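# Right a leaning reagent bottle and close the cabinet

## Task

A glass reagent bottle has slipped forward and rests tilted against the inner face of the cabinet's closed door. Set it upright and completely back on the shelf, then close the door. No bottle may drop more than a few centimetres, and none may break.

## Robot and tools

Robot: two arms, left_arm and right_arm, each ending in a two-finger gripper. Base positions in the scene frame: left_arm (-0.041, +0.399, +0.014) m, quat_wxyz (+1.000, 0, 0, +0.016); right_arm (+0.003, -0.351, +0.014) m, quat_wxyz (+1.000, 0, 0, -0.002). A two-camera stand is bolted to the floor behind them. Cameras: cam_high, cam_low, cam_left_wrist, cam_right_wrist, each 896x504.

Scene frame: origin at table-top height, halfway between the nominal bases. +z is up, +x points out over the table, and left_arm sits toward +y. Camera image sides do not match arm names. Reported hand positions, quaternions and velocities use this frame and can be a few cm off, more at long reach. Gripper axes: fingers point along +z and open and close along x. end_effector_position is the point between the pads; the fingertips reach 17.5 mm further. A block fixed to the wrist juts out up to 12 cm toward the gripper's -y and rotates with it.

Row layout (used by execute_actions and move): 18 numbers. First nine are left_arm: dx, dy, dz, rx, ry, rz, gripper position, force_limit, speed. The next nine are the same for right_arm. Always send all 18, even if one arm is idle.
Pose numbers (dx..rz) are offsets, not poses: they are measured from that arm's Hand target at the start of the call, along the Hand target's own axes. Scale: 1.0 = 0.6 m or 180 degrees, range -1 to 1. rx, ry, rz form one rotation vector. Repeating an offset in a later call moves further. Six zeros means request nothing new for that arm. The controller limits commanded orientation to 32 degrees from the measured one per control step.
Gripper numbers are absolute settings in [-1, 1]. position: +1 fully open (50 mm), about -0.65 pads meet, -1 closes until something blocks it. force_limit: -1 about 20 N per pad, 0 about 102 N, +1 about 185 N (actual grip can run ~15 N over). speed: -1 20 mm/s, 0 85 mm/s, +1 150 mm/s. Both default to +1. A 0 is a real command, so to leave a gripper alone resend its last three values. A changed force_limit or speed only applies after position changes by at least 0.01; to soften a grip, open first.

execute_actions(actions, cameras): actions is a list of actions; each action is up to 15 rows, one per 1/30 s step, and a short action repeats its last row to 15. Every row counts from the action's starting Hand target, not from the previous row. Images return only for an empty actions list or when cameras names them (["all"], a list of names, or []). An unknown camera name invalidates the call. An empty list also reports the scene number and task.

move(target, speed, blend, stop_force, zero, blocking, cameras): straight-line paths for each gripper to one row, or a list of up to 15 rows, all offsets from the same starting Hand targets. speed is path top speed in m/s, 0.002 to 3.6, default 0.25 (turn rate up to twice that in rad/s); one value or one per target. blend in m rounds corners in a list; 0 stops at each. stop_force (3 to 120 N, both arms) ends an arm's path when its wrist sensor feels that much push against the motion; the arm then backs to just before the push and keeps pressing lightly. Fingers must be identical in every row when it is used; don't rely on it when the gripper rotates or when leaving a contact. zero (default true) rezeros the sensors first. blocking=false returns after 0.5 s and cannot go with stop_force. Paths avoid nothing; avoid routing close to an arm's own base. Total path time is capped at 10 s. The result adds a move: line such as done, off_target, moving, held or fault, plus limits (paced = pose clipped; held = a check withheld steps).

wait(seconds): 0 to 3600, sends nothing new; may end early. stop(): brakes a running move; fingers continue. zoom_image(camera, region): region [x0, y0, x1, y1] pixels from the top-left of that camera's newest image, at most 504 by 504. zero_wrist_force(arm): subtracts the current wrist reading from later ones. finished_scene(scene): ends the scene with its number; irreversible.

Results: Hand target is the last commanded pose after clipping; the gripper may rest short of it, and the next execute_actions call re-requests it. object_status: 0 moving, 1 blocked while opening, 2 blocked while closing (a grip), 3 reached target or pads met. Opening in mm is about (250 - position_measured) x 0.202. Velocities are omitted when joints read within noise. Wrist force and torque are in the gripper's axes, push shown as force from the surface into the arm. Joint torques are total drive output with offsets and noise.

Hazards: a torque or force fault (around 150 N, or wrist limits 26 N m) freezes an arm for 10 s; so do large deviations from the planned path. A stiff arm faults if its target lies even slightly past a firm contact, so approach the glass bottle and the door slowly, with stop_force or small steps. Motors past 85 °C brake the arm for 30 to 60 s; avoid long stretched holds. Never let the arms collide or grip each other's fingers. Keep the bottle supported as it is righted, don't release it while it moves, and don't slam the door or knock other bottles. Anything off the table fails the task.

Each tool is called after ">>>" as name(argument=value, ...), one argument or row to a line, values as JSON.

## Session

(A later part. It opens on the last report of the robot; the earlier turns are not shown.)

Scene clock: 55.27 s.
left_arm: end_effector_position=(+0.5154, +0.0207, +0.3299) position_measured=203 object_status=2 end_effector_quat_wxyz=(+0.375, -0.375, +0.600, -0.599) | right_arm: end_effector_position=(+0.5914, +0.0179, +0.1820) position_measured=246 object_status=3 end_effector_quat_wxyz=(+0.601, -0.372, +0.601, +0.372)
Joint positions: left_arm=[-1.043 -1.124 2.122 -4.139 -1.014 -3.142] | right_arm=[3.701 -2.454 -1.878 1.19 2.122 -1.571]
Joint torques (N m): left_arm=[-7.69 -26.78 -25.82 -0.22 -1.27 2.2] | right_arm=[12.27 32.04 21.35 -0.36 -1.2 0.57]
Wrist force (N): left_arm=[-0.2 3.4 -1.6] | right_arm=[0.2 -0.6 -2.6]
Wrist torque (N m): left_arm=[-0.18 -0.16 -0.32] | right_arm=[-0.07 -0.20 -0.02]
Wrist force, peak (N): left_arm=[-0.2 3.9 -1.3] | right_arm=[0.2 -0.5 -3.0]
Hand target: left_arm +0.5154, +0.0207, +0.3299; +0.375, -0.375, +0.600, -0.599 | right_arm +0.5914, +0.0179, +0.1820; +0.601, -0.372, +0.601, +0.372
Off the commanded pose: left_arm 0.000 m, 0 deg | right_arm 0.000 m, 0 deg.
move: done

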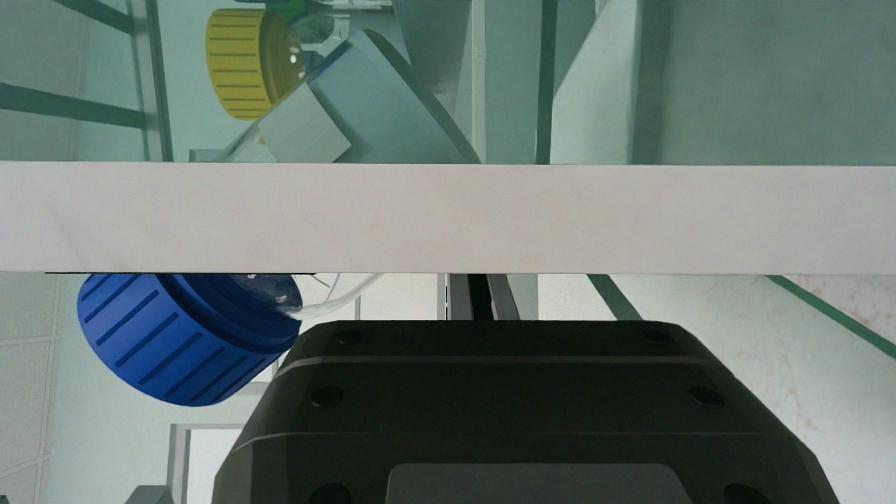

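>>> move(
  target=[0,0,0,0,0,0,-1,-0.85,-0.5,-0.0408,0,0,0,0,0,-0.62,0,0],
  speed=0.035,
  cameras=["cam_right_wrist","cam_left_wrist"],
)

Scene clock: 58.80 s.
left_arm: end_effector_position=(+0.5154, +0.0207, +0.3299) position_measured=203 object_status=2 end_effector_quat_wxyz=(+0.375, -0.375, +0.600, -0.599) | right_arm: end_effector_position=(+0.5914, +0.0179, +0.2063) position_measured=246 object_status=3 end_effector_quat_wxyz=(+0.601, -0.372, +0.601, +0.372)
Joint positions: left_arm=[-1.043 -1.124 2.122 -4.139 -1.014 -3.142] | right_arm=[3.701 -2.399 -1.89 1.147 2.122 -1.571]
Joint torques (N m): left_arm=[-6.87 -26 -22.66 -0.13 -1.23 2.11] | right_arm=[10.76 62.75 3.17 -0.37 -1.04 -0.5]
Wrist force (N): left_arm=[-0.1 3.6 -0.2] | right_arm=[1.2 0.0 -2.6]
Wrist torque (N m): left_arm=[-0.14 -0.17 -0.32] | right_arm=[-0.12 -0.18 -0.02]
Wrist force, peak (N): left_arm=[-0.6 3.8 -1.3] | right_arm=[1.6 0.4 -2.5]
Hand target: left_arm +0.5154, +0.0207, +0.3299; +0.375, -0.375, +0.600, -0.599 | right_arm +0.5914, +0.0179, +0.2065; +0.601, -0.372, +0.601, +0.372
Off the commanded pose: left_arm 0.000 m, 0 deg | right_arm 0.000 m, 0 deg.
move: done
Images, in order (width x height): cam_left_wrist 896x504, cam_right_wrist 896x504.

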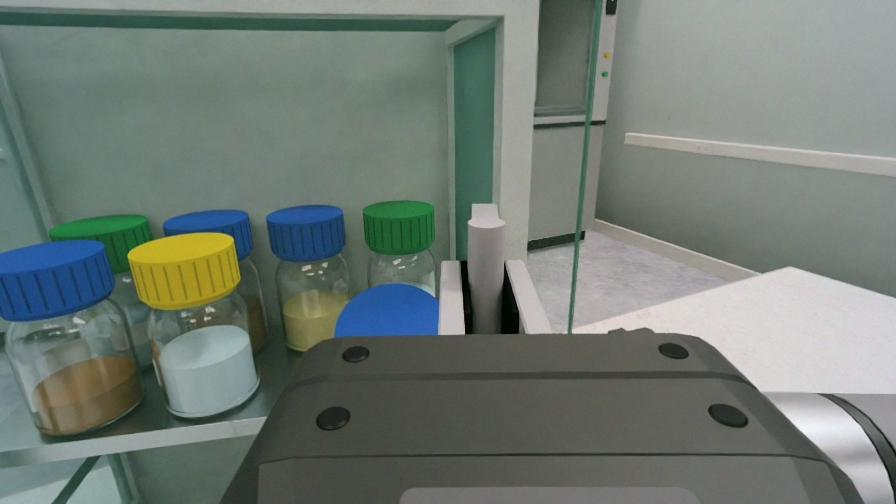

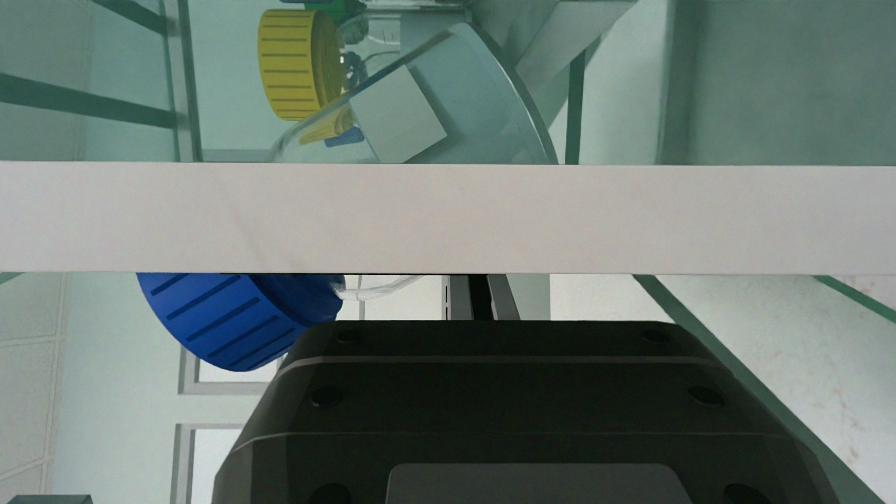

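>>> move(
  target=[
    [-0.01113,0,-0.04717,0,0.0333,0,-1,-0.85,-0.5,-0.0135,-0.0012,0.0015,0.0389,0,0,-0.62,0,0],
    [-0.02715,0,-0.09278,0,0.0667,0,-1,-0.85,-0.5,-0.0305,-0.009,0.0053,0.0944,0,0,-0.62,0,0],
  ],
  speed=0.05,
  blend=[0.002,0],
  cameras=["cam_right_wrist","cam_left_wrist"],
)

Scene clock: 62.93 s.
left_arm: end_effector_position=(+0.4726, +0.0598, +0.3300) position_measured=203 object_status=2 end_effector_quat_wxyz=(+0.310, -0.310, +0.636, -0.635) | right_arm: end_effector_position=(+0.5976, +0.0183, +0.2247) position_measured=246 object_status=3 end_effector_quat_wxyz=(+0.650, -0.279, +0.650, +0.279)
Joint positions: left_arm=[-0.94 -1.22 2.297 -4.218 -1.325 -3.142] | right_arm=[3.854 -2.316 -2.014 1.189 1.674 -1.571]
Joint torques (N m): left_arm=[19.25 -45.22 -2.46 -6.07 3.52 2.44] | right_arm=[11.09 57.3 1.82 5.26 -1.24 1.06]
Wrist force (N): left_arm=[20.7 2.3 -3.8] | right_arm=[0.3 -0.3 -2.6]
Wrist torque (N m): left_arm=[-0.16 -0.07 -0.33] | right_arm=[-0.14 -0.13 -0.03]
Wrist force, peak (N): left_arm=[26.2 1.3 -4.8] | right_arm=[1.4 0.6 -2.7]
Hand target: left_arm +0.4725, +0.0598, +0.3300; +0.310, -0.310, +0.636, -0.635 | right_arm +0.5976, +0.0184, +0.2248; +0.650, -0.279, +0.650, +0.279
Off the commanded pose: left_arm 0.000 m, 0 deg | right_arm 0.000 m, 0 deg.
move: done
Images, in order (width x height): cam_left_wrist 896x504, cam_right_wrist 896x504.

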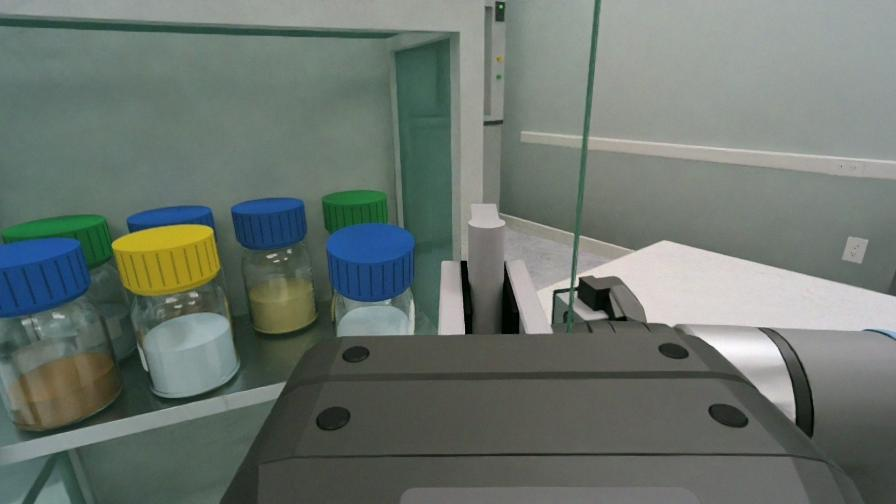

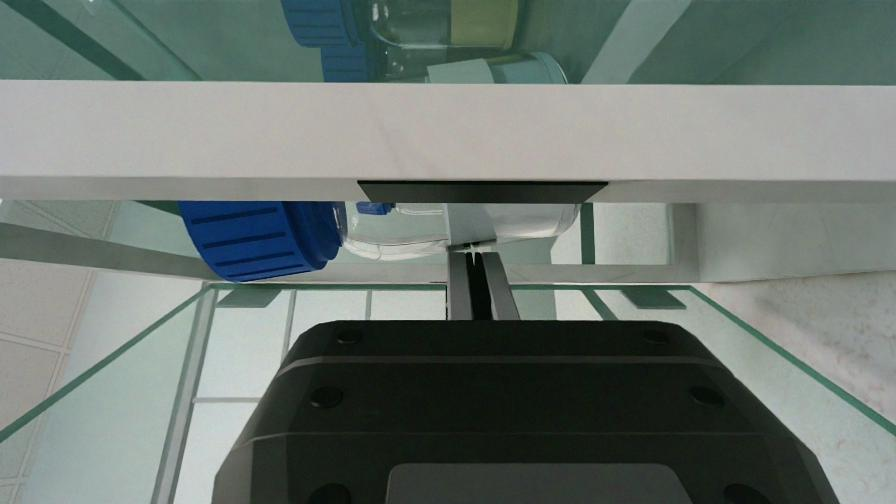

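>>> move(
  target=[
    [0.0016,0,0,0,0,0,-1,-0.85,-0.5,-0.0028,-0.0155,0.0117,0.0444,0,0,-0.62,0,0],
    [0.0016,0,0,0,0,0,-1,-0.85,-0.5,0.0113,-0.0243,0.0183,0.0667,0,0,-0.62,0,0],
  ],
  speed=0.03,
  blend=[0.002,0],
  cameras=["cam_right_wrist","cam_left_wrist"],
)

Scene clock: 68.00 s.
left_arm: end_effector_position=(+0.4719, +0.0590, +0.3300) position_measured=203 object_status=2 end_effector_quat_wxyz=(+0.310, -0.310, +0.636, -0.635) | right_arm: end_effector_position=(+0.6157, +0.0163, +0.2180) position_measured=246 object_status=3 end_effector_quat_wxyz=(+0.675, -0.210, +0.675, +0.210)
Joint positions: left_arm=[-0.943 -1.22 2.297 -4.218 -1.323 -3.142] | right_arm=[3.946 -2.334 -2.006 1.199 1.372 -1.571]
Joint torques (N m): left_arm=[-14.89 -46 -4.75 -6.56 -1.99 2.01] | right_arm=[10.72 28.02 22.27 5.03 -1.34 1.27]
Wrist force (N): left_arm=[-12.7 4.9 1.1] | right_arm=[-0.3 -0.2 -2.6]
Wrist torque (N m): left_arm=[-0.19 -0.01 -0.33] | right_arm=[-0.15 -0.13 -0.03]
Wrist force, peak (N): left_arm=[21.1 2.3 -3.7] | right_arm=[-0.4 0.2 -3.0]
Hand target: left_arm +0.4719, +0.0590, +0.3300; +0.310, -0.310, +0.636, -0.635 | right_arm +0.6158, +0.0163, +0.2180; +0.675, -0.210, +0.675, +0.210
Off the commanded pose: left_arm 0.000 m, 0 deg | right_arm 0.000 m, 0 deg.
move: done
Images, in order (width x height): cam_left_wrist 896x504, cam_right_wrist 896x504.

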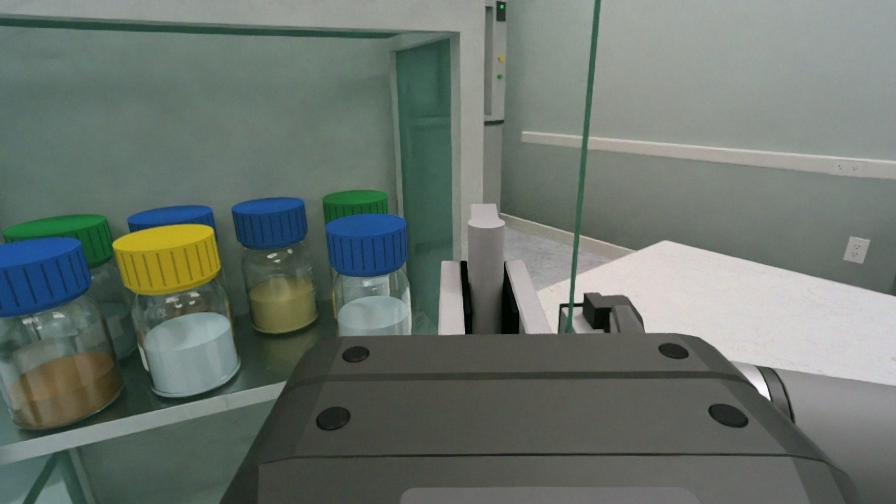

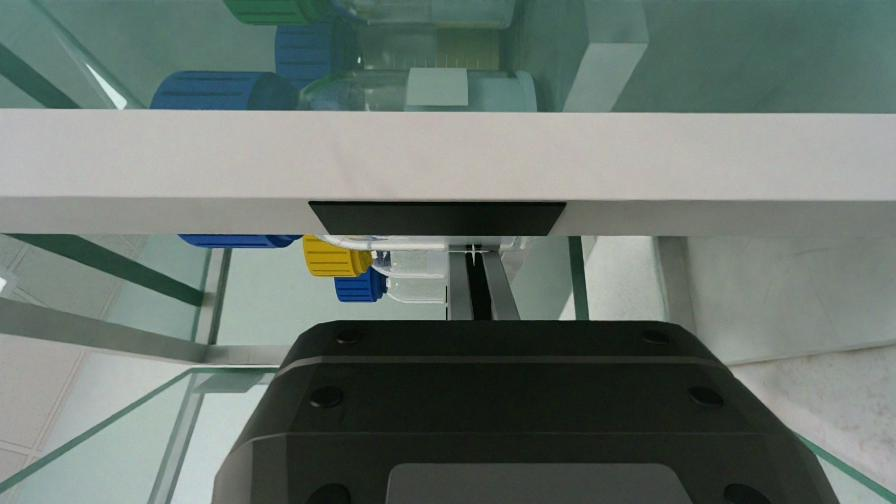

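>>> move(
  target=[-0.0007,0,0,0,0,0,-1,-0.85,-0.5,0.0033,-0.0192,0.0267,0.0556,0,0,-0.62,0,0],
  speed=0.03,
  cameras=["cam_right_wrist","cam_left_wrist"],
)

Scene clock: 72.13 s.
left_arm: end_effector_position=(+0.4722, +0.0594, +0.3300) position_measured=203 object_status=2 end_effector_quat_wxyz=(+0.310, -0.310, +0.636, -0.635) | right_arm: end_effector_position=(+0.6355, +0.0158, +0.2160) position_measured=246 object_status=3 end_effector_quat_wxyz=(+0.691, -0.150, +0.691, +0.150)
Joint positions: left_arm=[-0.942 -1.22 2.297 -4.218 -1.324 -3.142] | right_arm=[4.009 -2.357 -1.951 1.166 1.134 -1.571]
Joint torques (N m): left_arm=[7.78 -20.87 -28.34 -1.17 -1.35 1.44] | right_arm=[11.93 30.06 21.32 -0.48 -1.44 0.19]
Wrist force (N): left_arm=[-0.5 5.3 -0.9] | right_arm=[-0.1 0.0 -2.5]
Wrist torque (N m): left_arm=[-0.14 0.10 -0.32] | right_arm=[-0.09 -0.16 -0.02]
Wrist force, peak (N): left_arm=[-12.7 5.0 1.4] | right_arm=[-0.2 0.0 -3.0]
Hand target: left_arm +0.4722, +0.0594, +0.3300; +0.310, -0.310, +0.636, -0.635 | right_arm +0.6355, +0.0158, +0.2160; +0.691, -0.150, +0.691, +0.150
Off the commanded pose: left_arm 0.000 m, 0 deg | right_arm 0.000 m, 0 deg.
move: done
Images, in order (width x height): cam_left_wrist 896x504, cam_right_wrist 896x504.

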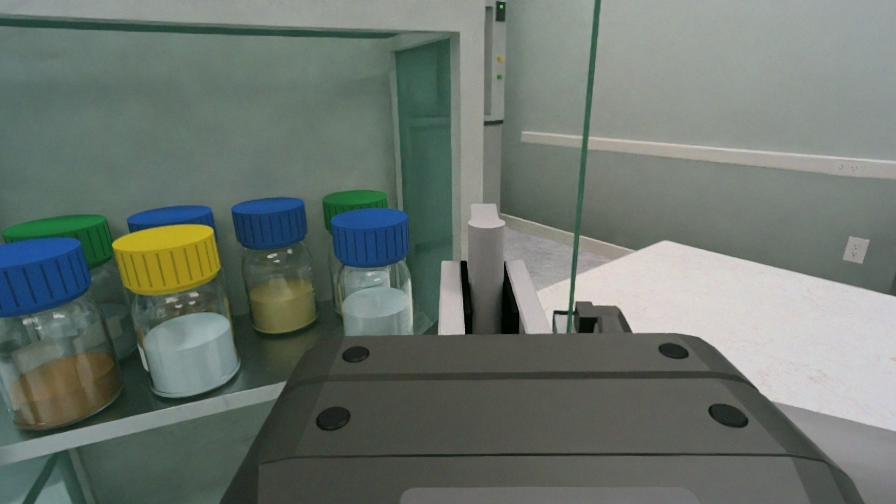

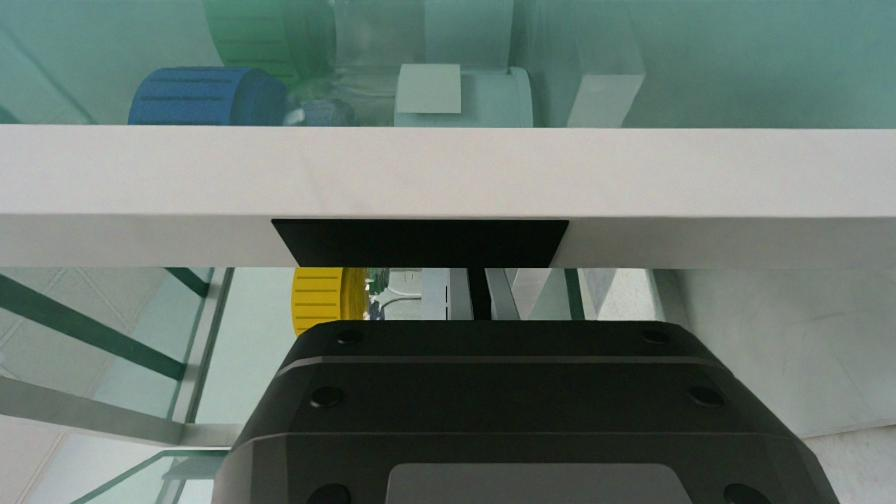

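>>> move(
  target=[
    [0,0,0,0,0,0,-1,-0.85,-0.5,0,0,-0.1,0,0,0,-0.62,0,0],
    [0.00538,0,0.03995,0,-0.0278,0,-1,-0.85,-0.5,0,-0.052,-0.2572,-0.0667,0,0,-0.62,0,0],
    [0.00713,0,0.08047,0,-0.0556,0,-1,-0.85,-0.5,0,-0.1048,-0.2495,-0.1333,0,0,-0.62,0,0],
    [0.00543,0,0.1208,0,-0.0833,0,-1,-0.85,-0.5,0,-0.1048,-0.2495,-0.1333,0,0,-0.62,0,0],
    [0.00003,0,0.16077,0,-0.1111,0,-1,-0.85,-0.5,0,-0.1048,-0.2495,-0.1333,0,0,-0.62,0,0],
    [-0.00853,0,0.20042,0,-0.1389,0,-1,-0.85,-0.5,0,-0.1048,-0.2495,-0.1333,0,0,-0.62,0,0],
  ],
  speed=[0.12,0.12,0.1,0.08,0.06,0.04],
  blend=[0.01,0.003,0.003,0.003,0.002,0],
  cameras=["cam_right_wrist","cam_left_wrist"],
)

Scene clock: 79.20 s.
left_arm: end_effector_position=(+0.5700, -0.0106, +0.3299) position_measured=203 object_status=2 end_effector_quat_wxyz=(+0.440, -0.440, +0.554, -0.553) | right_arm: end_effector_position=(+0.5253, -0.1034, +0.2160) position_measured=246 object_status=3 end_effector_quat_wxyz=(+0.645, -0.290, +0.645, +0.290)
Joint positions: left_arm=[-1.076 -0.99 1.867 -4.018 -0.754 -3.142] | right_arm=[3.682 -2.262 -2.302 1.422 1.879 -1.571]
Joint torques (N m): left_arm=[-10.04 -32.3 -30.39 1.4 0.81 -2.31] | right_arm=[-12.18 20.43 16.66 -0.19 1.25 -1.77]
Wrist force (N): left_arm=[-5.3 0.4 -0.1] | right_arm=[0.1 -0.8 -2.5]
Wrist torque (N m): left_arm=[-0.21 0.24 -0.33] | right_arm=[-0.11 -0.18 -0.03]
Wrist force, peak (N): left_arm=[-9.4 3.6 1.1] | right_arm=[-0.3 -0.7 -3.2]
Hand target: left_arm +0.5701, -0.0107, +0.3299; +0.440, -0.440, +0.554, -0.553 | right_arm +0.5253, -0.1034, +0.2160; +0.645, -0.290, +0.645, +0.290
Off the commanded pose: left_arm 0.000 m, 0 deg | right_arm 0.000 m, 0 deg.
move: done
Images, in order (width x height): cam_left_wrist 896x504, cam_right_wrist 896x504.

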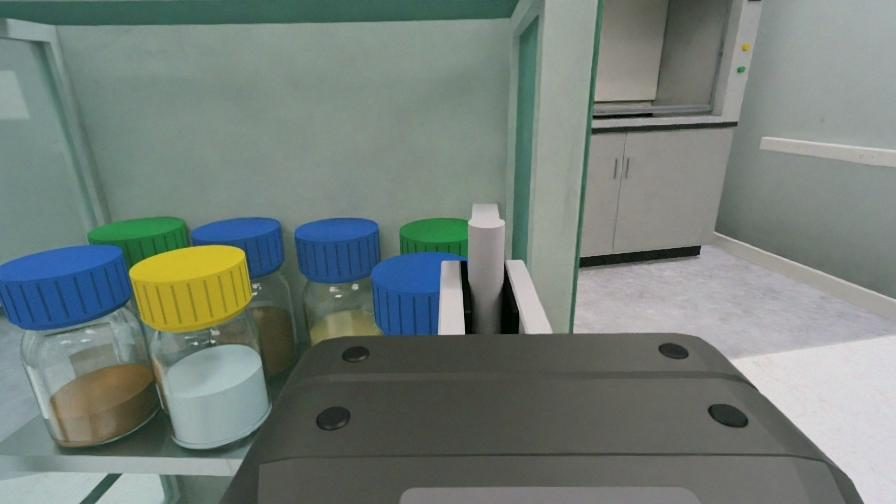

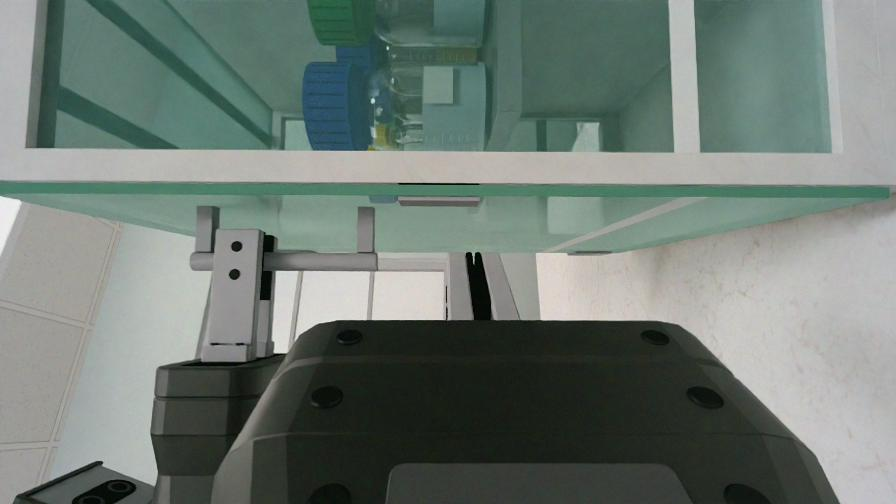

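>>> move(
  target=[
    [0,0,0.0007,0,0,0,-1,-0.85,-0.5,0,0,0,0,0,0,-0.62,0,0],
    [0,0,0,0,0,0,0.2,-0.85,-0.5,0,0,0,0,0,0,-0.62,0,0],
    [0,0,-0.05,0,0,0,0.2,-0.85,-0.5,0,0,0,0,0,0,-0.62,0,0],
    [0,0,-0.2,0,0,0,0.2,-0.85,-0.5,0,0,0,0,0,0,-0.62,0,0],
  ],
  speed=[0.02,0.02,0.05,0.15],
  blend=[0,0,0.005,0],
  cameras=["all"],
)

Scene clock: 83.53 s.
left_arm: end_effector_position=(+0.4533, +0.0163, +0.3300) position_measured=123 object_status=3 end_effector_quat_wxyz=(+0.440, -0.440, +0.554, -0.553) | right_arm: end_effector_position=(+0.5253, -0.1034, +0.2160) position_measured=246 object_status=3 end_effector_quat_wxyz=(+0.645, -0.290, +0.645, +0.290)
Joint positions: left_arm=[-1.298 -1.145 2.161 -4.156 -0.532 -3.143] | right_arm=[3.682 -2.262 -2.302 1.422 1.879 -1.571]
Joint torques (N m): left_arm=[-6.22 -47.2 -1.56 -4.15 1.82 0.68] | right_arm=[-11.84 20.83 15.86 -0.17 1.35 -1.63]
Wrist force (N): left_arm=[-1.2 0.3 -0.4] | right_arm=[0.1 -0.6 -2.7]
Wrist torque (N m): left_arm=[-0.19 0.17 -0.31] | right_arm=[-0.07 -0.18 -0.03]
Wrist force, peak (N): left_arm=[-9.4 1.7 -3.6] | right_arm=[0.4 -0.9 -2.9]
Hand target: left_arm +0.4532, +0.0164, +0.3300; +0.440, -0.440, +0.554, -0.553 | right_arm +0.5253, -0.1034, +0.2160; +0.645, -0.290, +0.645, +0.290
Off the commanded pose: left_arm 0.000 m, 0 deg | right_arm 0.000 m, 0 deg.
move: done

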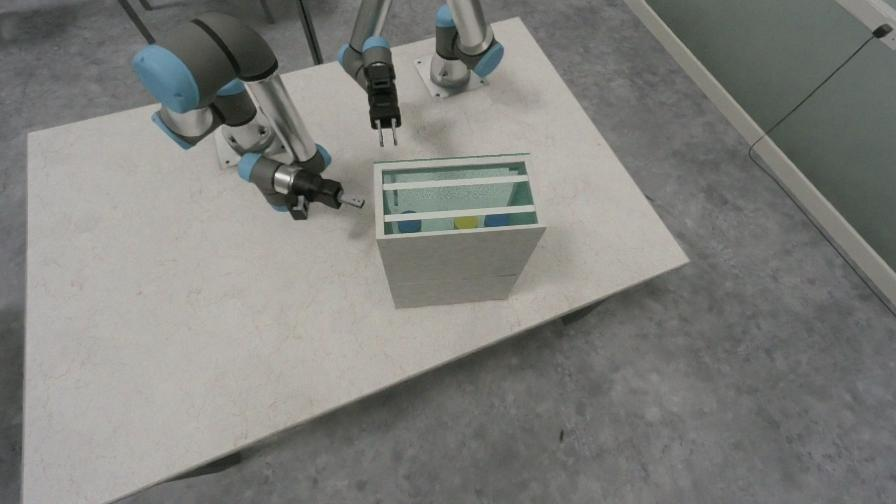

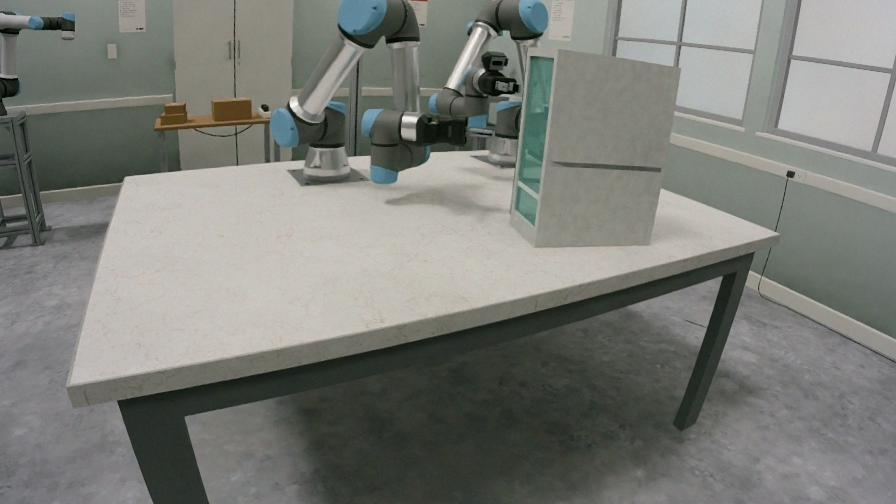

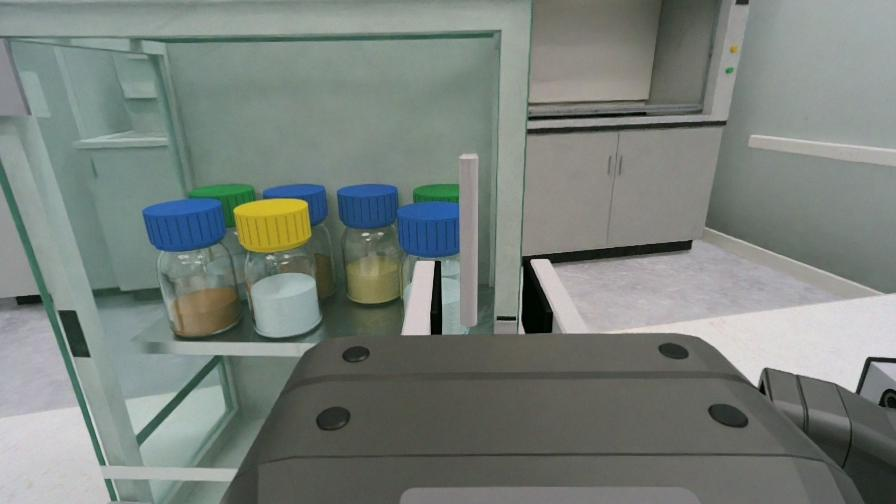

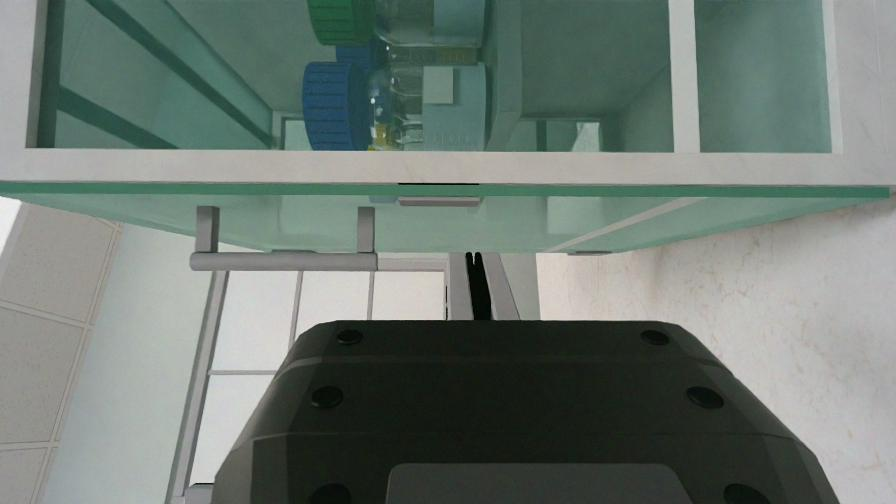

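>>> finished_scene(
  scene=2,
)

The scene is finished: the task was done.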